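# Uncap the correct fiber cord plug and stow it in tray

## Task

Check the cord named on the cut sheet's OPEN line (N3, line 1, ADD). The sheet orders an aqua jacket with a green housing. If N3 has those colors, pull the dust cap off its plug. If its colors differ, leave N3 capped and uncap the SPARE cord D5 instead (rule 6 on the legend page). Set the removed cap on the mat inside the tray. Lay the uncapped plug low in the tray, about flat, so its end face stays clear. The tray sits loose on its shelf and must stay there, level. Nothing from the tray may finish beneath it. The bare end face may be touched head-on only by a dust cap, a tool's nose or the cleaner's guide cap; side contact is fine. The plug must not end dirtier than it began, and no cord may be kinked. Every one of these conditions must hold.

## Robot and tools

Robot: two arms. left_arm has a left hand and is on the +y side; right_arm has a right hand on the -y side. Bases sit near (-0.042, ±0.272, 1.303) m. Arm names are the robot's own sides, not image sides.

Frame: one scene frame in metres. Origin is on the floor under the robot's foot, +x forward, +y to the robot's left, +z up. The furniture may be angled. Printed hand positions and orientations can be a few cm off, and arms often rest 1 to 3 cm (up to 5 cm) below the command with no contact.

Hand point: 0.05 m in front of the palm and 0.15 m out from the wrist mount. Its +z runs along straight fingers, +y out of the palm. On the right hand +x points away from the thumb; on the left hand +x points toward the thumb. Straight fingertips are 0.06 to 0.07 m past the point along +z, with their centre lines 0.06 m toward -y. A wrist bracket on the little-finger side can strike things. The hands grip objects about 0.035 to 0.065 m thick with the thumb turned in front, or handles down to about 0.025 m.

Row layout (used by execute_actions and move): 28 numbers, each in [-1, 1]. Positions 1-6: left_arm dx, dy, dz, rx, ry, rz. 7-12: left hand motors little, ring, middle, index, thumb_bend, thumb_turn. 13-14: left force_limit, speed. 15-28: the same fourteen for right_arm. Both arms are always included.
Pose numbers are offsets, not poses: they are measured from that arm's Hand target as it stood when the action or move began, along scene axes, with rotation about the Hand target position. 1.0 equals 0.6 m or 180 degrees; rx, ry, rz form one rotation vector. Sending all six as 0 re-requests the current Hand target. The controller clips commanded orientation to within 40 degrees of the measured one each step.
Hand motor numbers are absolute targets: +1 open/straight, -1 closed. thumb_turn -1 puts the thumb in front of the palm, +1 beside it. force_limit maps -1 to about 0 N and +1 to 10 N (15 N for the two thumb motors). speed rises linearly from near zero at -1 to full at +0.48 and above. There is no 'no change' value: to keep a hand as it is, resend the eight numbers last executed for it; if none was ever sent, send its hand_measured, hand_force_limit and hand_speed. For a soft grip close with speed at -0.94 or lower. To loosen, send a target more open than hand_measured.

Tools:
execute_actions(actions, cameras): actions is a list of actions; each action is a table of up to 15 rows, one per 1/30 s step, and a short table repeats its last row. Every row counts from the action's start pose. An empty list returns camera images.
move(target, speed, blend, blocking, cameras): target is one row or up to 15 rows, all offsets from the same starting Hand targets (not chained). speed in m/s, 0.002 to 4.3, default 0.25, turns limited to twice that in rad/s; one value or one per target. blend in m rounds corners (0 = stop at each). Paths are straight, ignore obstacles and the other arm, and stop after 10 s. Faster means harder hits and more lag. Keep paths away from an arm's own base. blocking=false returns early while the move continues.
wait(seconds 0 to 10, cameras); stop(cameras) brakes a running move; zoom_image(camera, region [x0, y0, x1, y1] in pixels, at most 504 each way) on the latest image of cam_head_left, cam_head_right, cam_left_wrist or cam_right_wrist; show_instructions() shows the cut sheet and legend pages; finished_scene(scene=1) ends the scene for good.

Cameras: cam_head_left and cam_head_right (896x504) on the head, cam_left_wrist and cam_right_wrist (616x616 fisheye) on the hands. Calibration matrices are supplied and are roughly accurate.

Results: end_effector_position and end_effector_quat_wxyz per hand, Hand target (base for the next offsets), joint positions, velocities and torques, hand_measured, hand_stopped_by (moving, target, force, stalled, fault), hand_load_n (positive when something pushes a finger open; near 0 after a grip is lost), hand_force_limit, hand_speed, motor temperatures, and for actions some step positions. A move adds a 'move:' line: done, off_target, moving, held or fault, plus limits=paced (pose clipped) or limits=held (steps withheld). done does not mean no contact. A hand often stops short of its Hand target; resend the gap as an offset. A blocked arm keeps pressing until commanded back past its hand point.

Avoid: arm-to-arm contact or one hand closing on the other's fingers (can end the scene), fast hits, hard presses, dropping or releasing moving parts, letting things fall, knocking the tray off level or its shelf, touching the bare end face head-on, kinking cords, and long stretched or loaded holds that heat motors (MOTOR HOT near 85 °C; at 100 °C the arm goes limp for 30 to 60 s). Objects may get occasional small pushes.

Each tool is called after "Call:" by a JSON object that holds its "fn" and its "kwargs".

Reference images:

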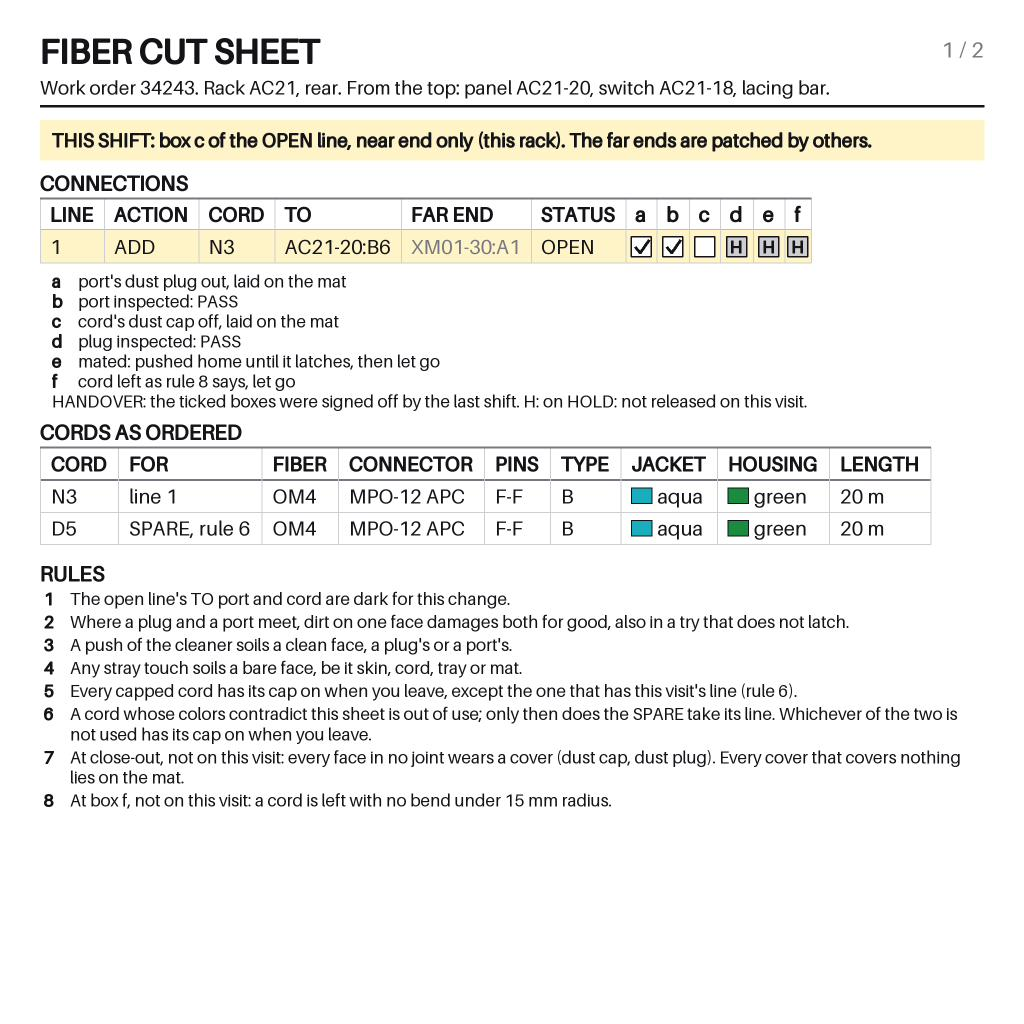

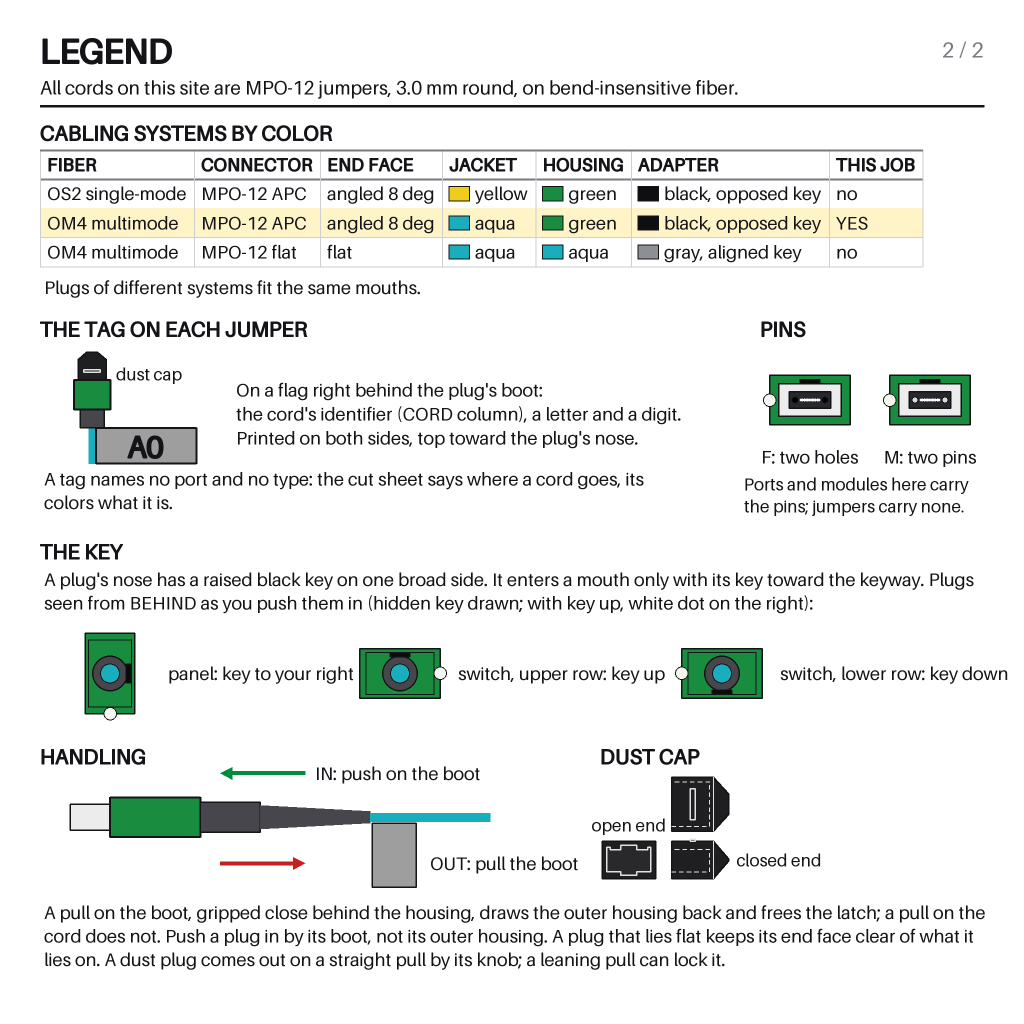

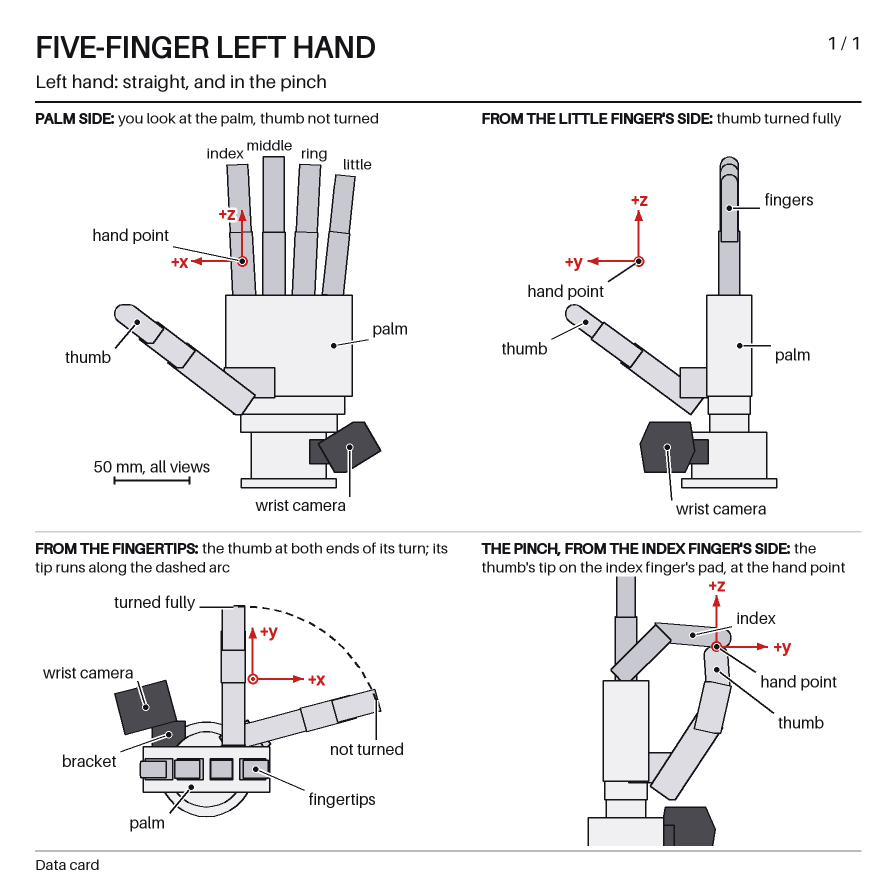

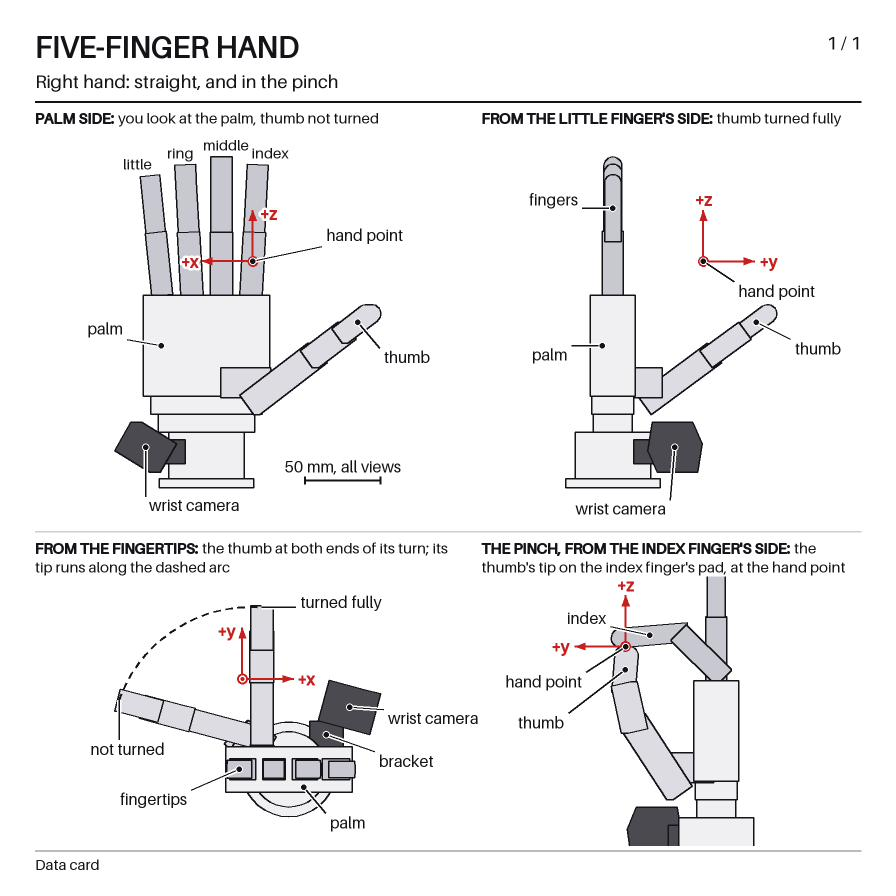

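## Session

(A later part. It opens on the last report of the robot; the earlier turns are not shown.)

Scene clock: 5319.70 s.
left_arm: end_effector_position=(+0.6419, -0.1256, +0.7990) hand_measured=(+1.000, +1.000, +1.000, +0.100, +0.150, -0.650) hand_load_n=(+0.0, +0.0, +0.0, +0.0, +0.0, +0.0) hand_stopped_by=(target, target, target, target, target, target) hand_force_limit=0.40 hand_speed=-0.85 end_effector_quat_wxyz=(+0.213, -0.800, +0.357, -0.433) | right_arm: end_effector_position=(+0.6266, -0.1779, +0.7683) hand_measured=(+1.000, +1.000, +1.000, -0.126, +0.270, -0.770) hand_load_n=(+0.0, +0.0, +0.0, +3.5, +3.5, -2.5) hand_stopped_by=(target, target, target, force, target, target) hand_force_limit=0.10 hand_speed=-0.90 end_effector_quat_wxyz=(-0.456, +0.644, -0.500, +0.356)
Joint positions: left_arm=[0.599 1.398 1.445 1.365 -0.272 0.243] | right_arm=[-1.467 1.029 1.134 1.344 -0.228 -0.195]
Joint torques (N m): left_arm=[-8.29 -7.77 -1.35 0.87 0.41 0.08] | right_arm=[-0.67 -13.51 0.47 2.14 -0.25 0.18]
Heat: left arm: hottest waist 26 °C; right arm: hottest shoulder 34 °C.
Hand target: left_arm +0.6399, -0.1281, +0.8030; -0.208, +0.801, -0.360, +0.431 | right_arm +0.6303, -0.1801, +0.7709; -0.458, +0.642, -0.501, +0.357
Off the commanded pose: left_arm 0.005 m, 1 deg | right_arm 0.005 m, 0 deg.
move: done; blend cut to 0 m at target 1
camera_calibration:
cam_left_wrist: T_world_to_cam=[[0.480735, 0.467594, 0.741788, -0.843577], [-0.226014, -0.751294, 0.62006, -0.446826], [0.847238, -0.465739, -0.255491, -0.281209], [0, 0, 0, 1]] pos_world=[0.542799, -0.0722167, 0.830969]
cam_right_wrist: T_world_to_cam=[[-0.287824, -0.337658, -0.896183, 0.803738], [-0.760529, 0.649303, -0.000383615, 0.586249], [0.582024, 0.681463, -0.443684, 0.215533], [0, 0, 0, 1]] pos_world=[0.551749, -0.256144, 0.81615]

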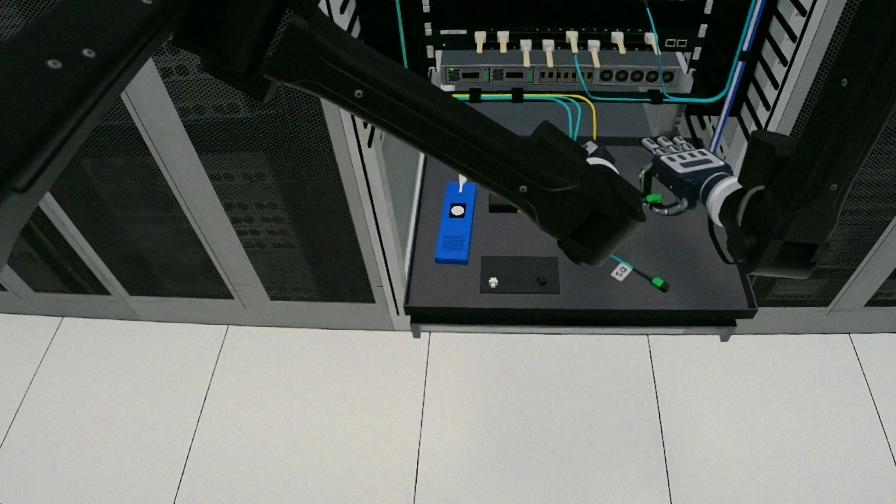

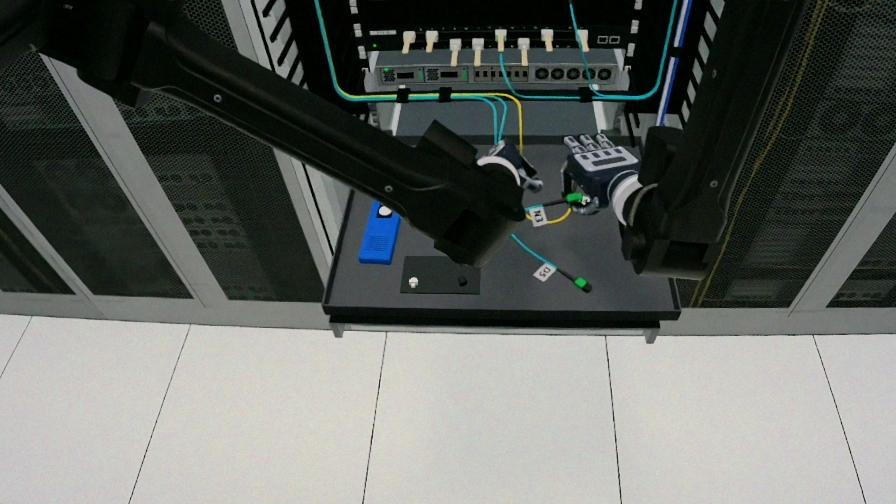

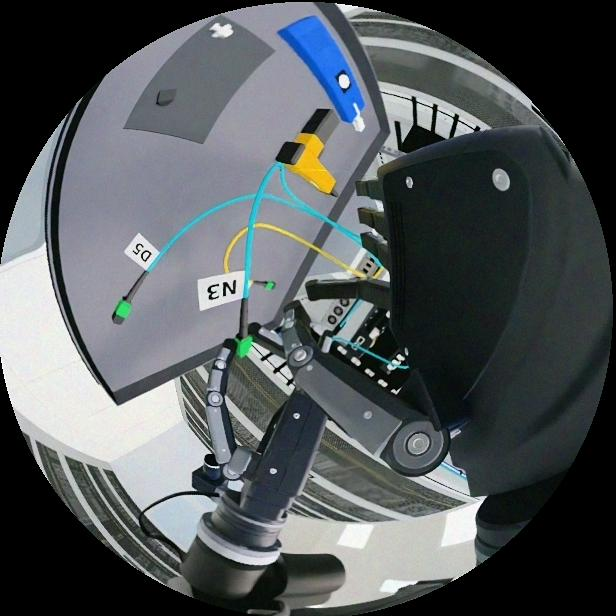

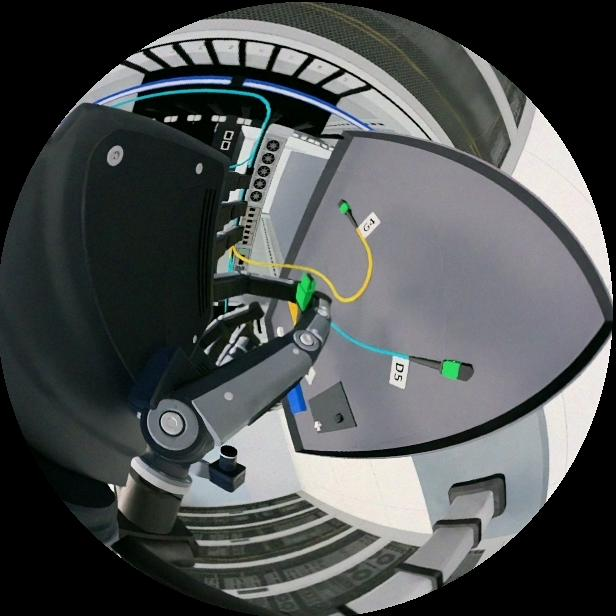

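Call:
{"fn": "move", "kwargs": {"target": [[0.0,0.03,0.1,0,0,0,1,1,1,0.1,0.15,-0.65,0.4,-0.85,0,0,0,0,0,0,1,1,1,-0.3,0.27,-0.77,0.1,-0.9],[0.025,0.35,0.14,0,0,0,1,1,1,0.1,0.15,-0.65,0.4,-0.85,0,0,0,0,0,0,1,1,1,-0.3,0.27,-0.77,0.1,-0.9]], "speed": 0.15, "blend": [0.02,0], "cameras": ["cam_left_wrist","cam_right_wrist","cam_head_left","cam_head_right"]}}

Scene clock: 5336.20 s.
left_arm: end_effector_position=(+0.6590, +0.0821, +0.8894) hand_measured=(+1.000, +1.000, +1.000, +0.100, +0.150, -0.650) hand_load_n=(+0.0, +0.0, +0.0, +0.0, +0.0, +0.0) hand_stopped_by=(target, target, target, target, target, target) hand_force_limit=0.40 hand_speed=-0.85 end_effector_quat_wxyz=(+0.212, -0.801, +0.355, -0.434) | right_arm: end_effector_position=(+0.6266, -0.1779, +0.7683) hand_measured=(+1.000, +1.000, +1.000, -0.126, +0.270, -0.770) hand_load_n=(-0.5, +0.0, +0.0, +3.5, +3.5, -2.5) hand_stopped_by=(target, target, target, force, target, target) hand_force_limit=0.10 hand_speed=-0.90 end_effector_quat_wxyz=(-0.456, +0.644, -0.500, +0.356)
Joint positions: left_arm=[0.809 0.805 1.012 1.15 -0.233 0.025] | right_arm=[-1.467 1.029 1.134 1.344 -0.228 -0.195]
Joint torques (N m): left_arm=[-0.21 -11.63 0.13 0.94 0.57 -0.1] | right_arm=[-0.79 -13.51 0.49 2.17 -0.25 0.18]
Heat: left arm: hottest waist 26 °C; right arm: hottest shoulder 34 °C.
Hand target: left_arm +0.6548, +0.0820, +0.8870; -0.208, +0.801, -0.360, +0.431 | right_arm +0.6303, -0.1801, +0.7709; -0.458, +0.642, -0.501, +0.357
Off the commanded pose: left_arm 0.005 m, 1 deg | right_arm 0.005 m, 0 deg.
move: done
camera_calibration:
cam_left_wrist: T_world_to_cam=[[0.479869, 0.471749, 0.739715, -1.01397], [-0.224148, -0.749231, 0.623226, -0.34719], [0.848224, -0.464873, -0.253792, -0.177954], [0, 0, 0, 1]] pos_world=[0.559695, 0.135487, 0.921262]
cam_right_wrist: T_world_to_cam=[[-0.287824, -0.337658, -0.896183, 0.803738], [-0.760529, 0.649303, -0.000383615, 0.586249], [0.582024, 0.681463, -0.443684, 0.215533], [0, 0, 0, 1]] pos_world=[0.551749, -0.256144, 0.81615]

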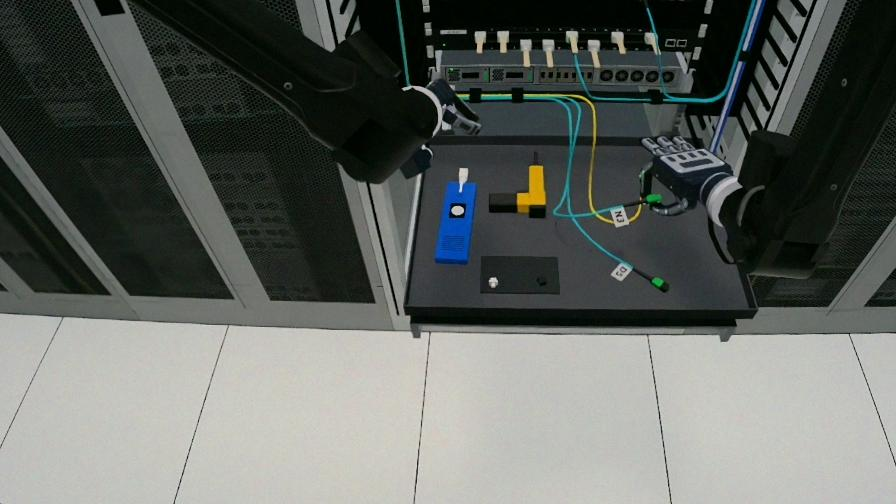

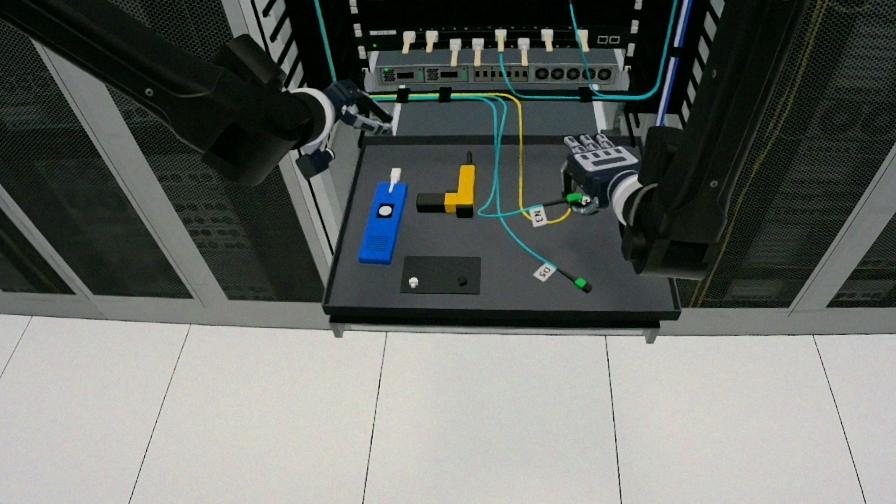

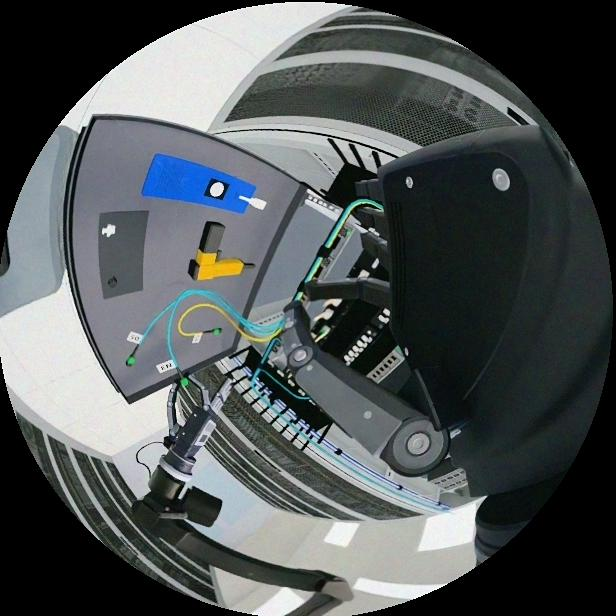

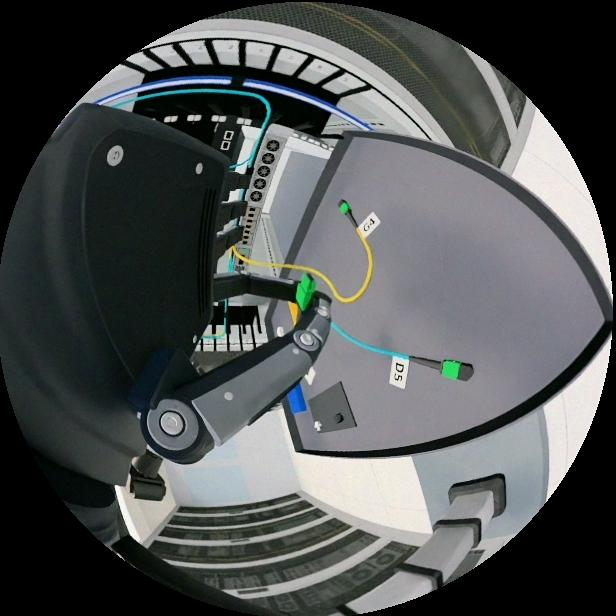

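Call:
{"fn": "move", "kwargs": {"target": [[0,0,0,0,0,0,1,1,1,0.1,0.15,-0.65,0.4,-0.85,0.0,-0.03,0.03,0,0,0,1,1,1,-0.3,0.27,-0.77,0.1,-0.9],[0,0,0,0,0,0,1,1,1,0.1,0.15,-0.65,0.4,-0.85,0.055,-0.155,0.0,0,0,0,1,1,1,-0.3,0.27,-0.77,0.1,-0.9]], "speed": 0.08, "blend": [0.015,0], "cameras": ["cam_left_wrist","cam_right_wrist","cam_head_left","cam_head_right"]}}

Call:
{"fn": "zoom_image", "kwargs": {"camera": "cam_head_left", "region": [540, 90, 800, 300]}}

Call:
{"fn": "zoom_image", "kwargs": {"camera": "cam_right_wrist", "region": [230, 255, 350, 375]}}

Scene clock: 5354.23 s.
left_arm: end_effector_position=(+0.6590, +0.0821, +0.8895) hand_measured=(+1.000, +1.000, +1.000, +0.100, +0.150, -0.650) hand_load_n=(+0.0, +0.0, -0.5, +0.0, +0.0, +0.0) hand_stopped_by=(target, target, target, target, target, target) hand_force_limit=0.40 hand_speed=-0.85 end_effector_quat_wxyz=(+0.211, -0.801, +0.355, -0.434) | right_arm: end_effector_position=(+0.6597, -0.2718, +0.7706) hand_measured=(+1.000, +1.000, +1.000, -0.126, +0.270, -0.770) hand_load_n=(+0.0, +0.0, +0.0, +3.5, +3.5, -2.0) hand_stopped_by=(target, target, target, force, target, target) hand_force_limit=0.10 hand_speed=-0.90 end_effector_quat_wxyz=(-0.453, +0.644, -0.504, +0.356)
Joint positions: left_arm=[0.809 0.805 1.012 1.15 -0.233 0.024] | right_arm=[-1.811 1.043 1.226 1.344 -0.25 0.159]
Joint torques (N m): left_arm=[-0.44 -11.69 0.16 0.91 0.58 -0.08] | right_arm=[-2.78 -12.92 1.89 2.56 -0.12 0.18]
Heat: left arm: hottest waist 25 °C; right arm: hottest shoulder 34 °C.
Hand target: left_arm +0.6548, +0.0820, +0.8870; -0.208, +0.801, -0.360, +0.431 | right_arm +0.6632, -0.2732, +0.7708; -0.458, +0.642, -0.501, +0.357
Off the commanded pose: left_arm 0.005 m, 1 deg | right_arm 0.004 m, 1 deg.
move: done; blend cut to 0.0127 m at target 1
camera_calibration:
cam_left_wrist: T_world_to_cam=[[0.479673, 0.472466, 0.739385, -1.01365], [-0.223799, -0.748908, 0.623739, -0.3479], [0.848427, -0.464665, -0.253493, -0.17837], [0, 0, 0, 1]] pos_world=[0.559694, 0.135487, 0.92126]
cam_right_wrist: T_world_to_cam=[[-0.29505, -0.337094, -0.894043, 0.786934], [-0.75589, 0.654694, 0.00260811, 0.668486], [0.584445, 0.676568, -0.447973, 0.261528], [0, 0, 0, 1]] pos_world=[0.584637, -0.349324, 0.818968]

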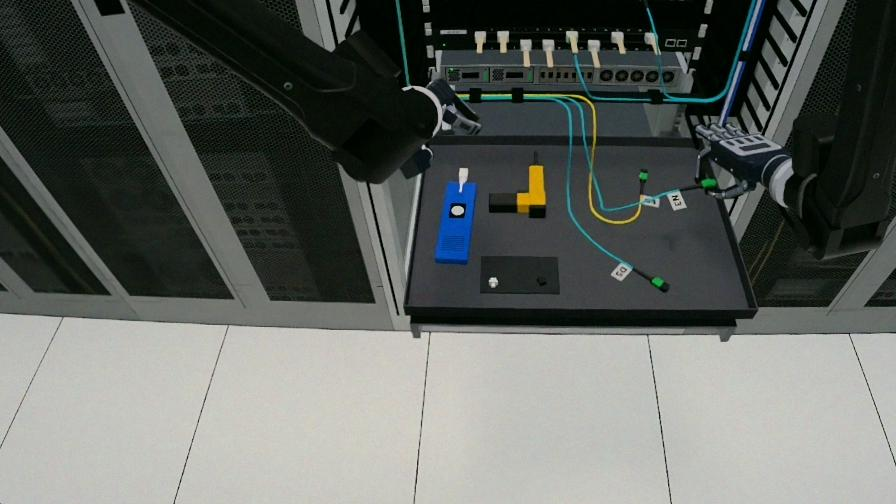

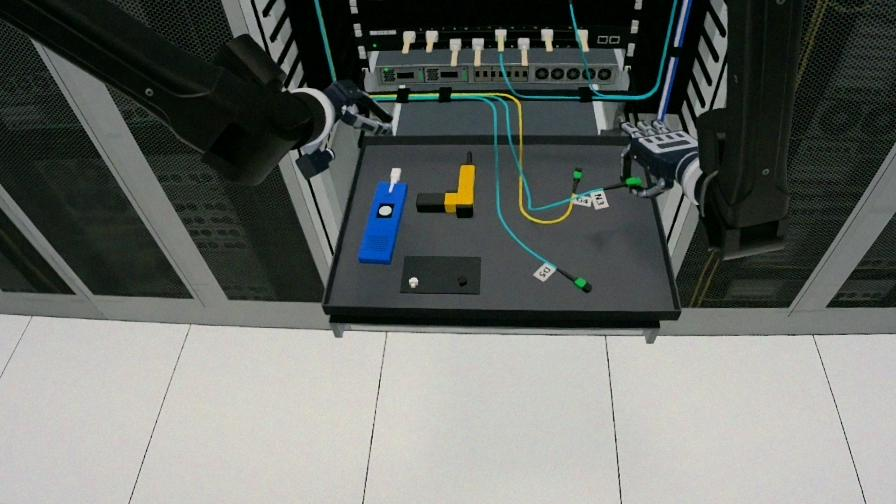

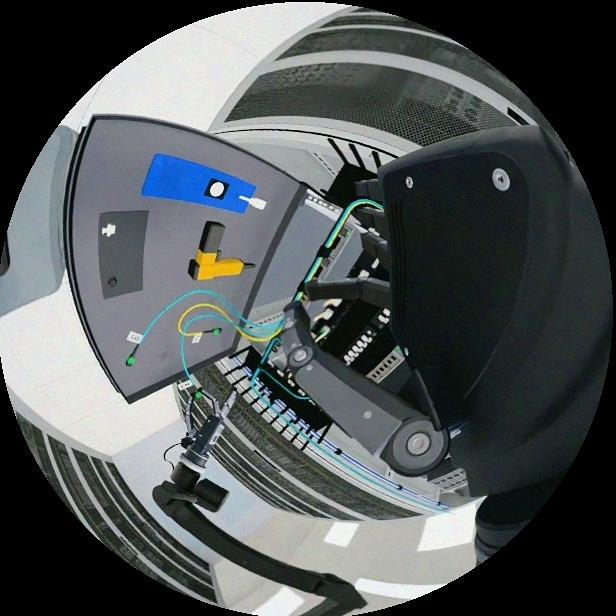

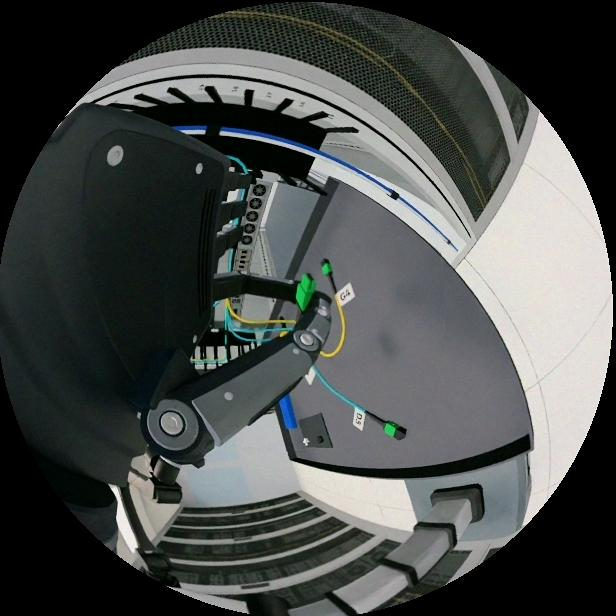

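Scaled by 1.938 from the camera's 896x504 image, which has a finer 1280x720 frame.

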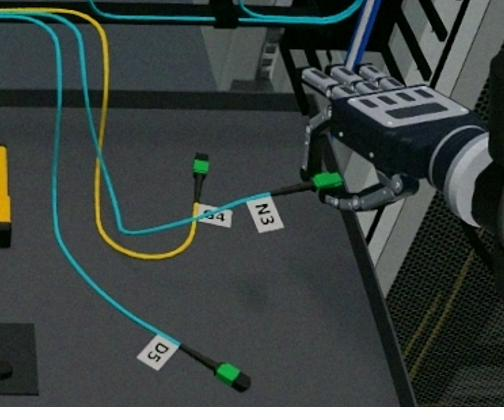

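Scaled by 4.200 from the camera's 616x616 image, which has a finer 880x880 frame.

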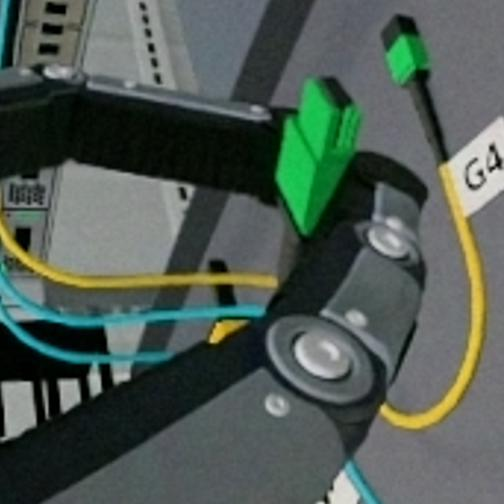

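Call:
{"fn": "move", "kwargs": {"target": [[0,0,0,0,0,0,1,1,1,0.1,0.15,-0.65,0.4,-0.85,-0.002,0,-0.11,0,0,0,1,1,1,-0.3,0.27,-0.77,0.1,-0.9]], "speed": 0.06, "cameras": ["cam_right_wrist","cam_head_left","cam_head_right"]}}

Call:
{"fn": "zoom_image", "kwargs": {"camera": "cam_head_left", "region": [640, 130, 780, 240]}}

Call:
{"fn": "zoom_image", "kwargs": {"camera": "cam_right_wrist", "region": [230, 235, 370, 375]}}

Scene clock: 5373.27 s.
left_arm: end_effector_position=(+0.6590, +0.0821, +0.8895) hand_measured=(+1.000, +1.000, +1.000, +0.100, +0.150, -0.650) hand_load_n=(+0.0, +0.0, +0.0, +0.0, +0.0, -0.5) hand_stopped_by=(target, target, target, target, target, target) hand_force_limit=0.40 hand_speed=-0.85 end_effector_quat_wxyz=(+0.211, -0.801, +0.355, -0.434) | right_arm: end_effector_position=(+0.6594, -0.2758, +0.7067) hand_measured=(+1.000, +1.000, +1.000, -0.126, +0.270, -0.770) hand_load_n=(+0.0, +0.0, +0.0, +3.5, +3.5, -2.5) hand_stopped_by=(target, target, target, force, target, target) hand_force_limit=0.10 hand_speed=-0.90 end_effector_quat_wxyz=(-0.455, +0.642, -0.504, +0.355)
Joint positions: left_arm=[0.809 0.805 1.012 1.15 -0.233 0.024] | right_arm=[-1.78 1.209 1.389 1.344 -0.25 0.134]
Joint torques (N m): left_arm=[-0.38 -11.46 0.18 0.9 0.57 -0.09] | right_arm=[-1.67 -13.16 1.84 2.21 -0.09 -0.01]
Heat: left arm: hottest waist 25 °C; right arm: hottest shoulder 35 °C.
Hand target: left_arm +0.6548, +0.0820, +0.8870; -0.208, +0.801, -0.360, +0.431 | right_arm +0.6620, -0.2731, +0.7049; -0.458, +0.642, -0.501, +0.357
Off the commanded pose: left_arm 0.005 m, 1 deg | right_arm 0.004 m, 1 deg.
move: done
camera_calibration:
cam_right_wrist: T_world_to_cam=[[-0.293158, -0.331129, -0.89689, 0.730677], [-0.755901, 0.654663, 0.00537521, 0.669069], [0.585381, 0.679536, -0.442221, 0.232019], [0, 0, 0, 1]] pos_world=[0.584135, -0.353732, 0.754345]
Images, in order (width x height): cam_head_left 896x504, cam_head_right 896x504, cam_right_wrist 616x616.

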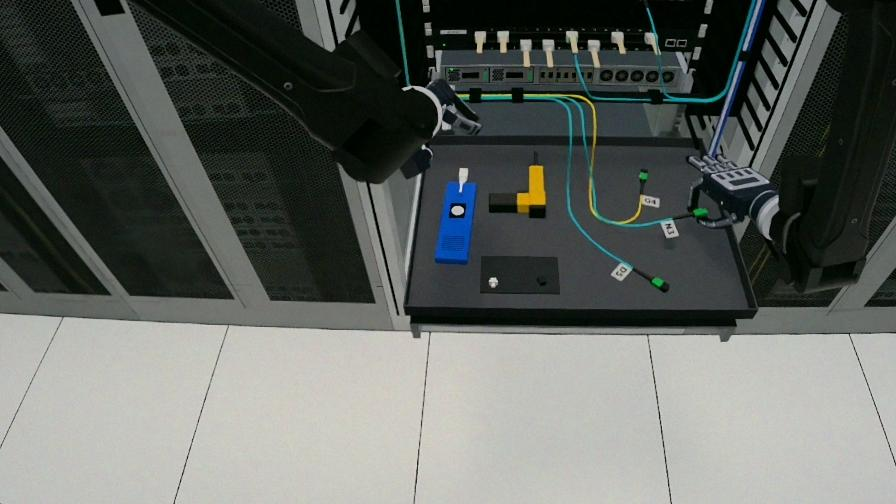

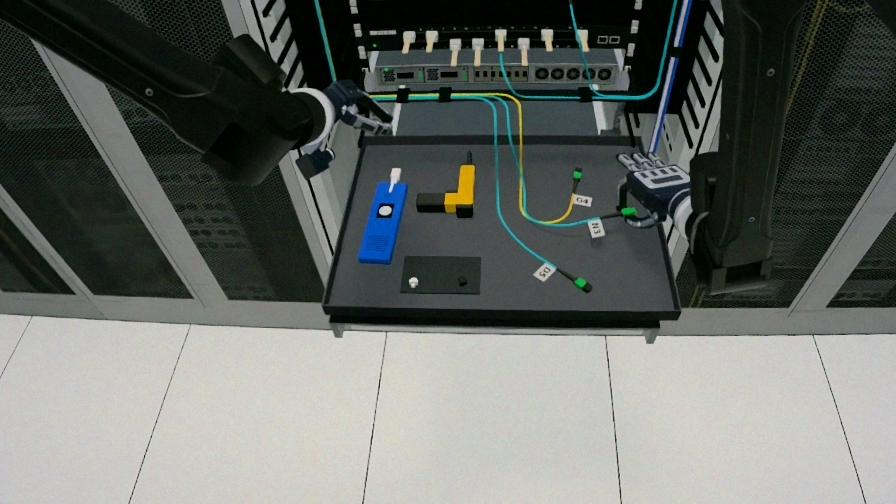

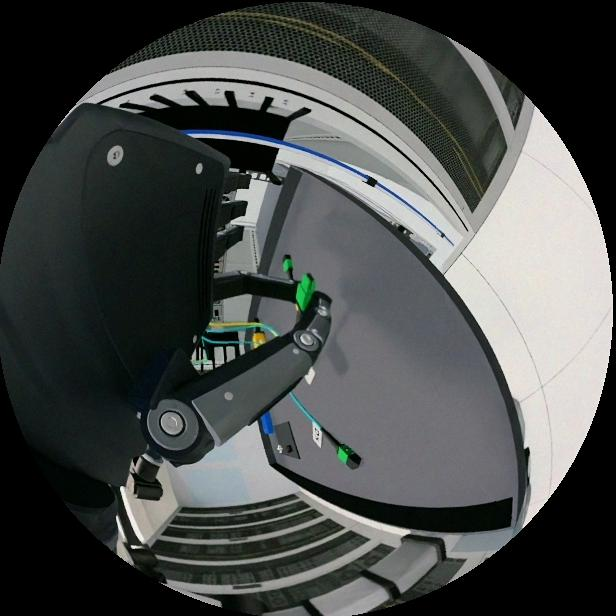

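Scaled by 3.600 from the camera's 896x504 image, which has a finer 1280x720 frame.

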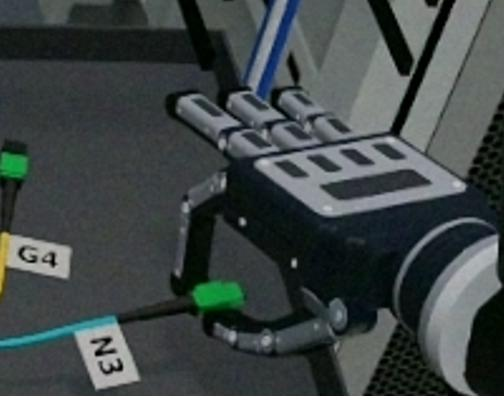

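Scaled by 3.600 from the camera's 616x616 image, which has a finer 880x880 frame.

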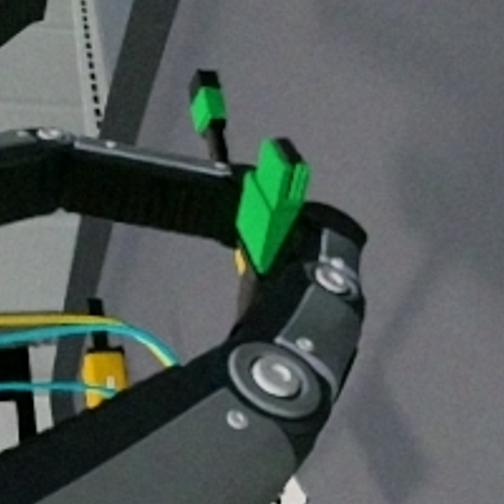

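Call:
{"fn": "move", "kwargs": {"target": [[0,0,0,0,0,0,1,1,1,0.1,0.15,-0.65,0.4,-0.85,0,0.003,-0.043,0,0,0,1,1,1,-0.3,0.27,-0.77,0.1,-0.9]], "speed": 0.04, "cameras": ["cam_right_wrist","cam_head_left","cam_head_right"]}}

Call:
{"fn": "zoom_image", "kwargs": {"camera": "cam_head_left", "region": [640, 150, 760, 250]}}

Call:
{"fn": "zoom_image", "kwargs": {"camera": "cam_right_wrist", "region": [250, 255, 370, 375]}}

Scene clock: 5384.80 s.
left_arm: end_effector_position=(+0.6590, +0.0821, +0.8895) hand_measured=(+1.000, +1.000, +1.000, +0.100, +0.150, -0.650) hand_load_n=(+0.0, +0.0, +0.0, +0.0, +0.0, +0.0) hand_stopped_by=(target, target, target, target, target, target) hand_force_limit=0.40 hand_speed=-0.85 end_effector_quat_wxyz=(+0.211, -0.801, +0.355, -0.434) | right_arm: end_effector_position=(+0.6603, -0.2737, +0.6824) hand_measured=(+1.000, +1.000, +1.000, -0.126, +0.270, -0.770) hand_load_n=(+0.0, +0.0, +0.0, +3.5, +4.0, -2.5) hand_stopped_by=(target, target, target, force, target, target) hand_force_limit=0.10 hand_speed=-0.90 end_effector_quat_wxyz=(-0.457, +0.641, -0.503, +0.356)
Joint positions: left_arm=[0.809 0.805 1.012 1.15 -0.233 0.024] | right_arm=[-1.761 1.272 1.46 1.336 -0.25 0.114]
Joint torques (N m): left_arm=[-0.44 -11.34 0.21 0.94 0.57 -0.08] | right_arm=[-1.67 -13.16 1.96 1.99 -0.07 -0.02]
Heat: left arm: hottest waist 24 °C; right arm: hottest shoulder 36 °C.
Hand target: left_arm +0.6548, +0.0820, +0.8870; -0.208, +0.801, -0.360, +0.431 | right_arm +0.6621, -0.2712, +0.6791; -0.458, +0.642, -0.501, +0.357
Off the commanded pose: left_arm 0.005 m, 1 deg | right_arm 0.004 m, 0 deg.
move: done
camera_calibration:
cam_right_wrist: T_world_to_cam=[[-0.288129, -0.331073, -0.898539, 0.707716], [-0.757094, 0.653303, 0.00205886, 0.671214], [0.586336, 0.680872, -0.438889, 0.216689], [0, 0, 0, 1]] pos_world=[0.585033, -0.351738, 0.729631]
Images, in order (width x height): cam_head_left 896x504, cam_head_right 896x504, cam_right_wrist 616x616.

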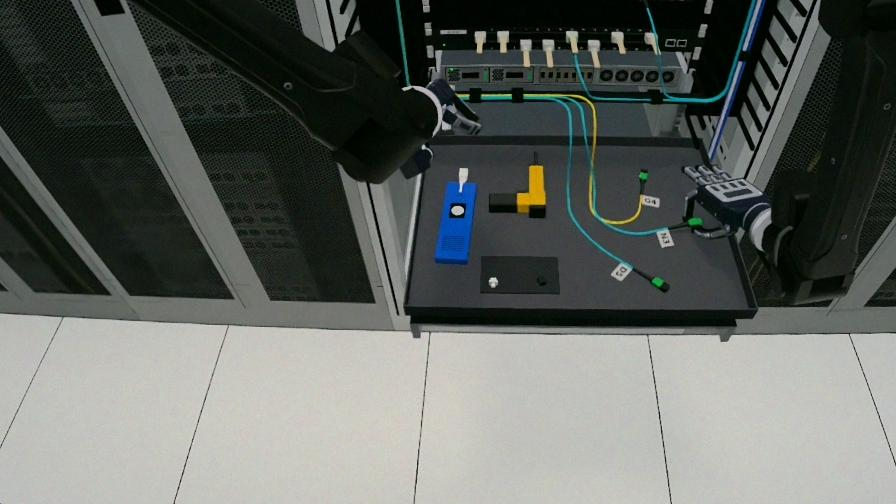

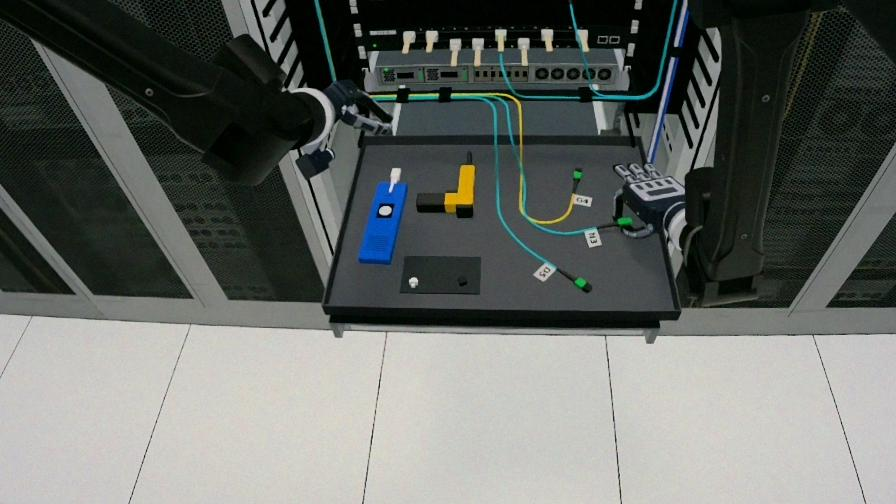

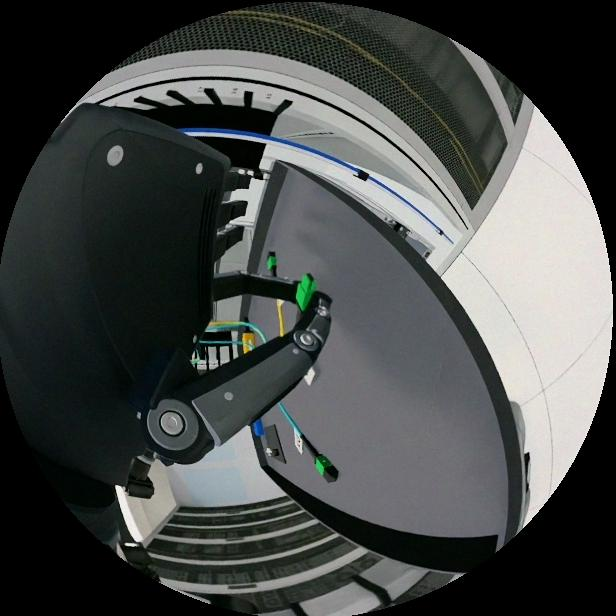

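Scaled by 4.200 from the camera's 896x504 image, which has a finer 1280x720 frame.

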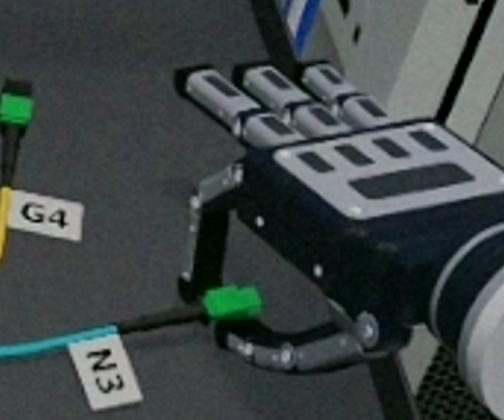

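Scaled by 4.200 from the camera's 616x616 image, which has a finer 880x880 frame.

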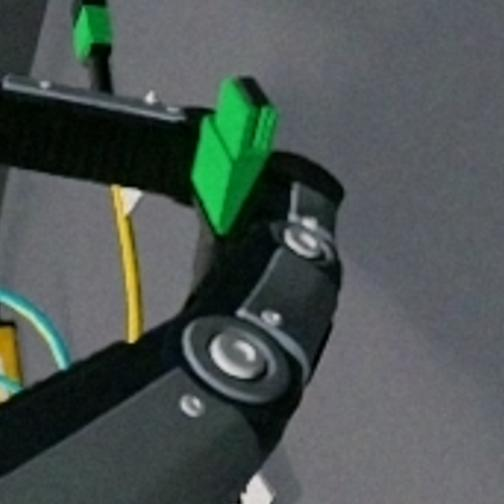

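Call:
{"fn": "move", "kwargs": {"target": [[0,0,0,0,0,0,1,1,1,0.1,0.15,-0.65,0.4,-0.85,0,0,-0.011,0,0,0,1,1,1,-0.3,0.27,-0.77,0.1,-0.9]], "speed": 0.03, "cameras": ["cam_right_wrist"]}}

Call:
{"fn": "zoom_image", "kwargs": {"camera": "cam_right_wrist", "region": [250, 255, 370, 375]}}

Scene clock: 5396.10 s.
left_arm: end_effector_position=(+0.6590, +0.0821, +0.8895) hand_measured=(+1.000, +1.000, +1.000, +0.100, +0.150, -0.650) hand_load_n=(+0.0, +0.0, +0.0, +0.0, +0.0, +0.0) hand_stopped_by=(target, target, target, target, target, target) hand_force_limit=0.40 hand_speed=-0.85 end_effector_quat_wxyz=(+0.211, -0.801, +0.355, -0.434) | right_arm: end_effector_position=(+0.6601, -0.2737, +0.6761) hand_measured=(+1.000, +1.000, +1.000, -0.126, +0.270, -0.770) hand_load_n=(+0.0, +0.0, +0.0, +3.5, +3.5, -2.5) hand_stopped_by=(target, target, target, force, target, target) hand_force_limit=0.10 hand_speed=-0.90 end_effector_quat_wxyz=(-0.457, +0.641, -0.503, +0.356)
Joint positions: left_arm=[0.809 0.805 1.012 1.15 -0.233 0.024] | right_arm=[-1.758 1.288 1.478 1.333 -0.25 0.111]
Joint torques (N m): left_arm=[-0.38 -11.28 0.14 0.9 0.57 -0.1] | right_arm=[-1.73 -13.04 2.17 1.99 -0.07 -0.02]
Heat: left arm: hottest waist 24 °C; right arm: hottest shoulder 35 °C.
Hand target: left_arm +0.6548, +0.0820, +0.8870; -0.208, +0.801, -0.360, +0.431 | right_arm +0.6621, -0.2712, +0.6725; -0.458, +0.642, -0.501, +0.357
Off the commanded pose: left_arm 0.005 m, 1 deg | right_arm 0.005 m, 0 deg.
move: done
camera_calibration:
cam_right_wrist: T_world_to_cam=[[-0.288421, -0.33096, -0.898487, 0.702228], [-0.757133, 0.653256, 0.0024174, 0.670889], [0.586142, 0.680972, -0.438993, 0.214378], [0, 0, 0, 1]] pos_world=[0.584834, -0.351838, 0.723431]
Images, in order (width x height): cam_right_wrist 616x616.

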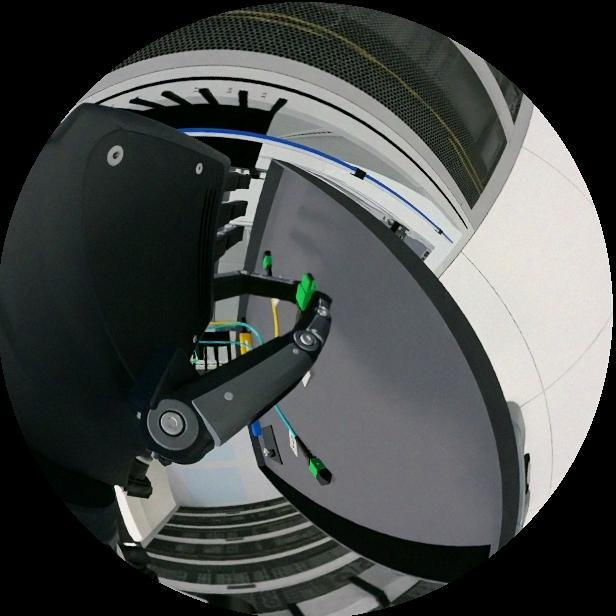

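Scaled by 4.200 from the camera's 616x616 image, which has a finer 880x880 frame.

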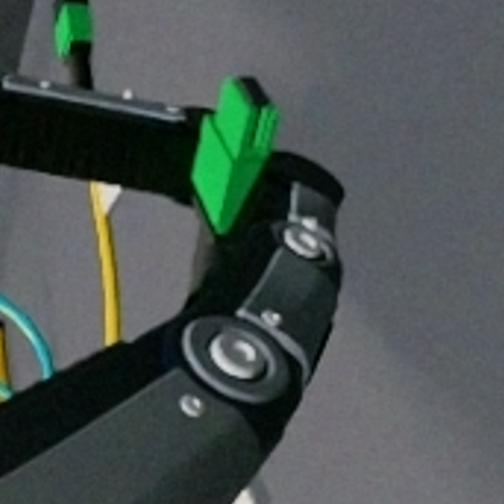

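Call:
{"fn": "move", "kwargs": {"target": [[0,0,0,0,0,0,1,1,1,0.1,0.15,-0.65,0.4,-0.85,0,0,-0.007,0,0,0,1,1,1,-0.3,0.27,-0.77,0.1,-0.9]], "speed": 0.03}}

Scene clock: 5402.73 s.
left_arm: end_effector_position=(+0.6590, +0.0821, +0.8895) hand_measured=(+1.000, +1.000, +1.000, +0.100, +0.150, -0.650) hand_load_n=(+0.0, +0.0, +0.0, +0.0, +0.0, +0.0) hand_stopped_by=(target, target, target, target, target, target) hand_force_limit=0.40 hand_speed=-0.85 end_effector_quat_wxyz=(+0.211, -0.801, +0.355, -0.434) | right_arm: end_effector_position=(+0.6628, -0.2733, +0.6755) hand_measured=(+1.000, +1.000, +1.000, -0.126, +0.270, -0.770) hand_load_n=(+0.0, +0.0, +0.0, +3.5, +3.0, -2.0) hand_stopped_by=(target, target, target, force, target, target) hand_force_limit=0.10 hand_speed=-0.90 end_effector_quat_wxyz=(-0.459, +0.641, -0.501, +0.358)
Joint positions: left_arm=[0.809 0.805 1.012 1.15 -0.233 0.024] | right_arm=[-1.757 1.293 1.488 1.333 -0.25 0.111]
Joint torques (N m): left_arm=[-0.44 -11.34 0.18 0.88 0.54 -0.07] | right_arm=[-1.61 -12.69 2.33 1.89 -0.07 -0.03]
Heat: left arm: hottest waist 24 °C; right arm: hottest shoulder 35 °C.
Hand target: left_arm +0.6548, +0.0820, +0.8870; -0.208, +0.801, -0.360, +0.431 | right_arm +0.6620, -0.2712, +0.6682; -0.458, +0.642, -0.501, +0.357
Off the commanded pose: left_arm 0.005 m, 1 deg | right_arm 0.008 m, 0 deg.
move: done


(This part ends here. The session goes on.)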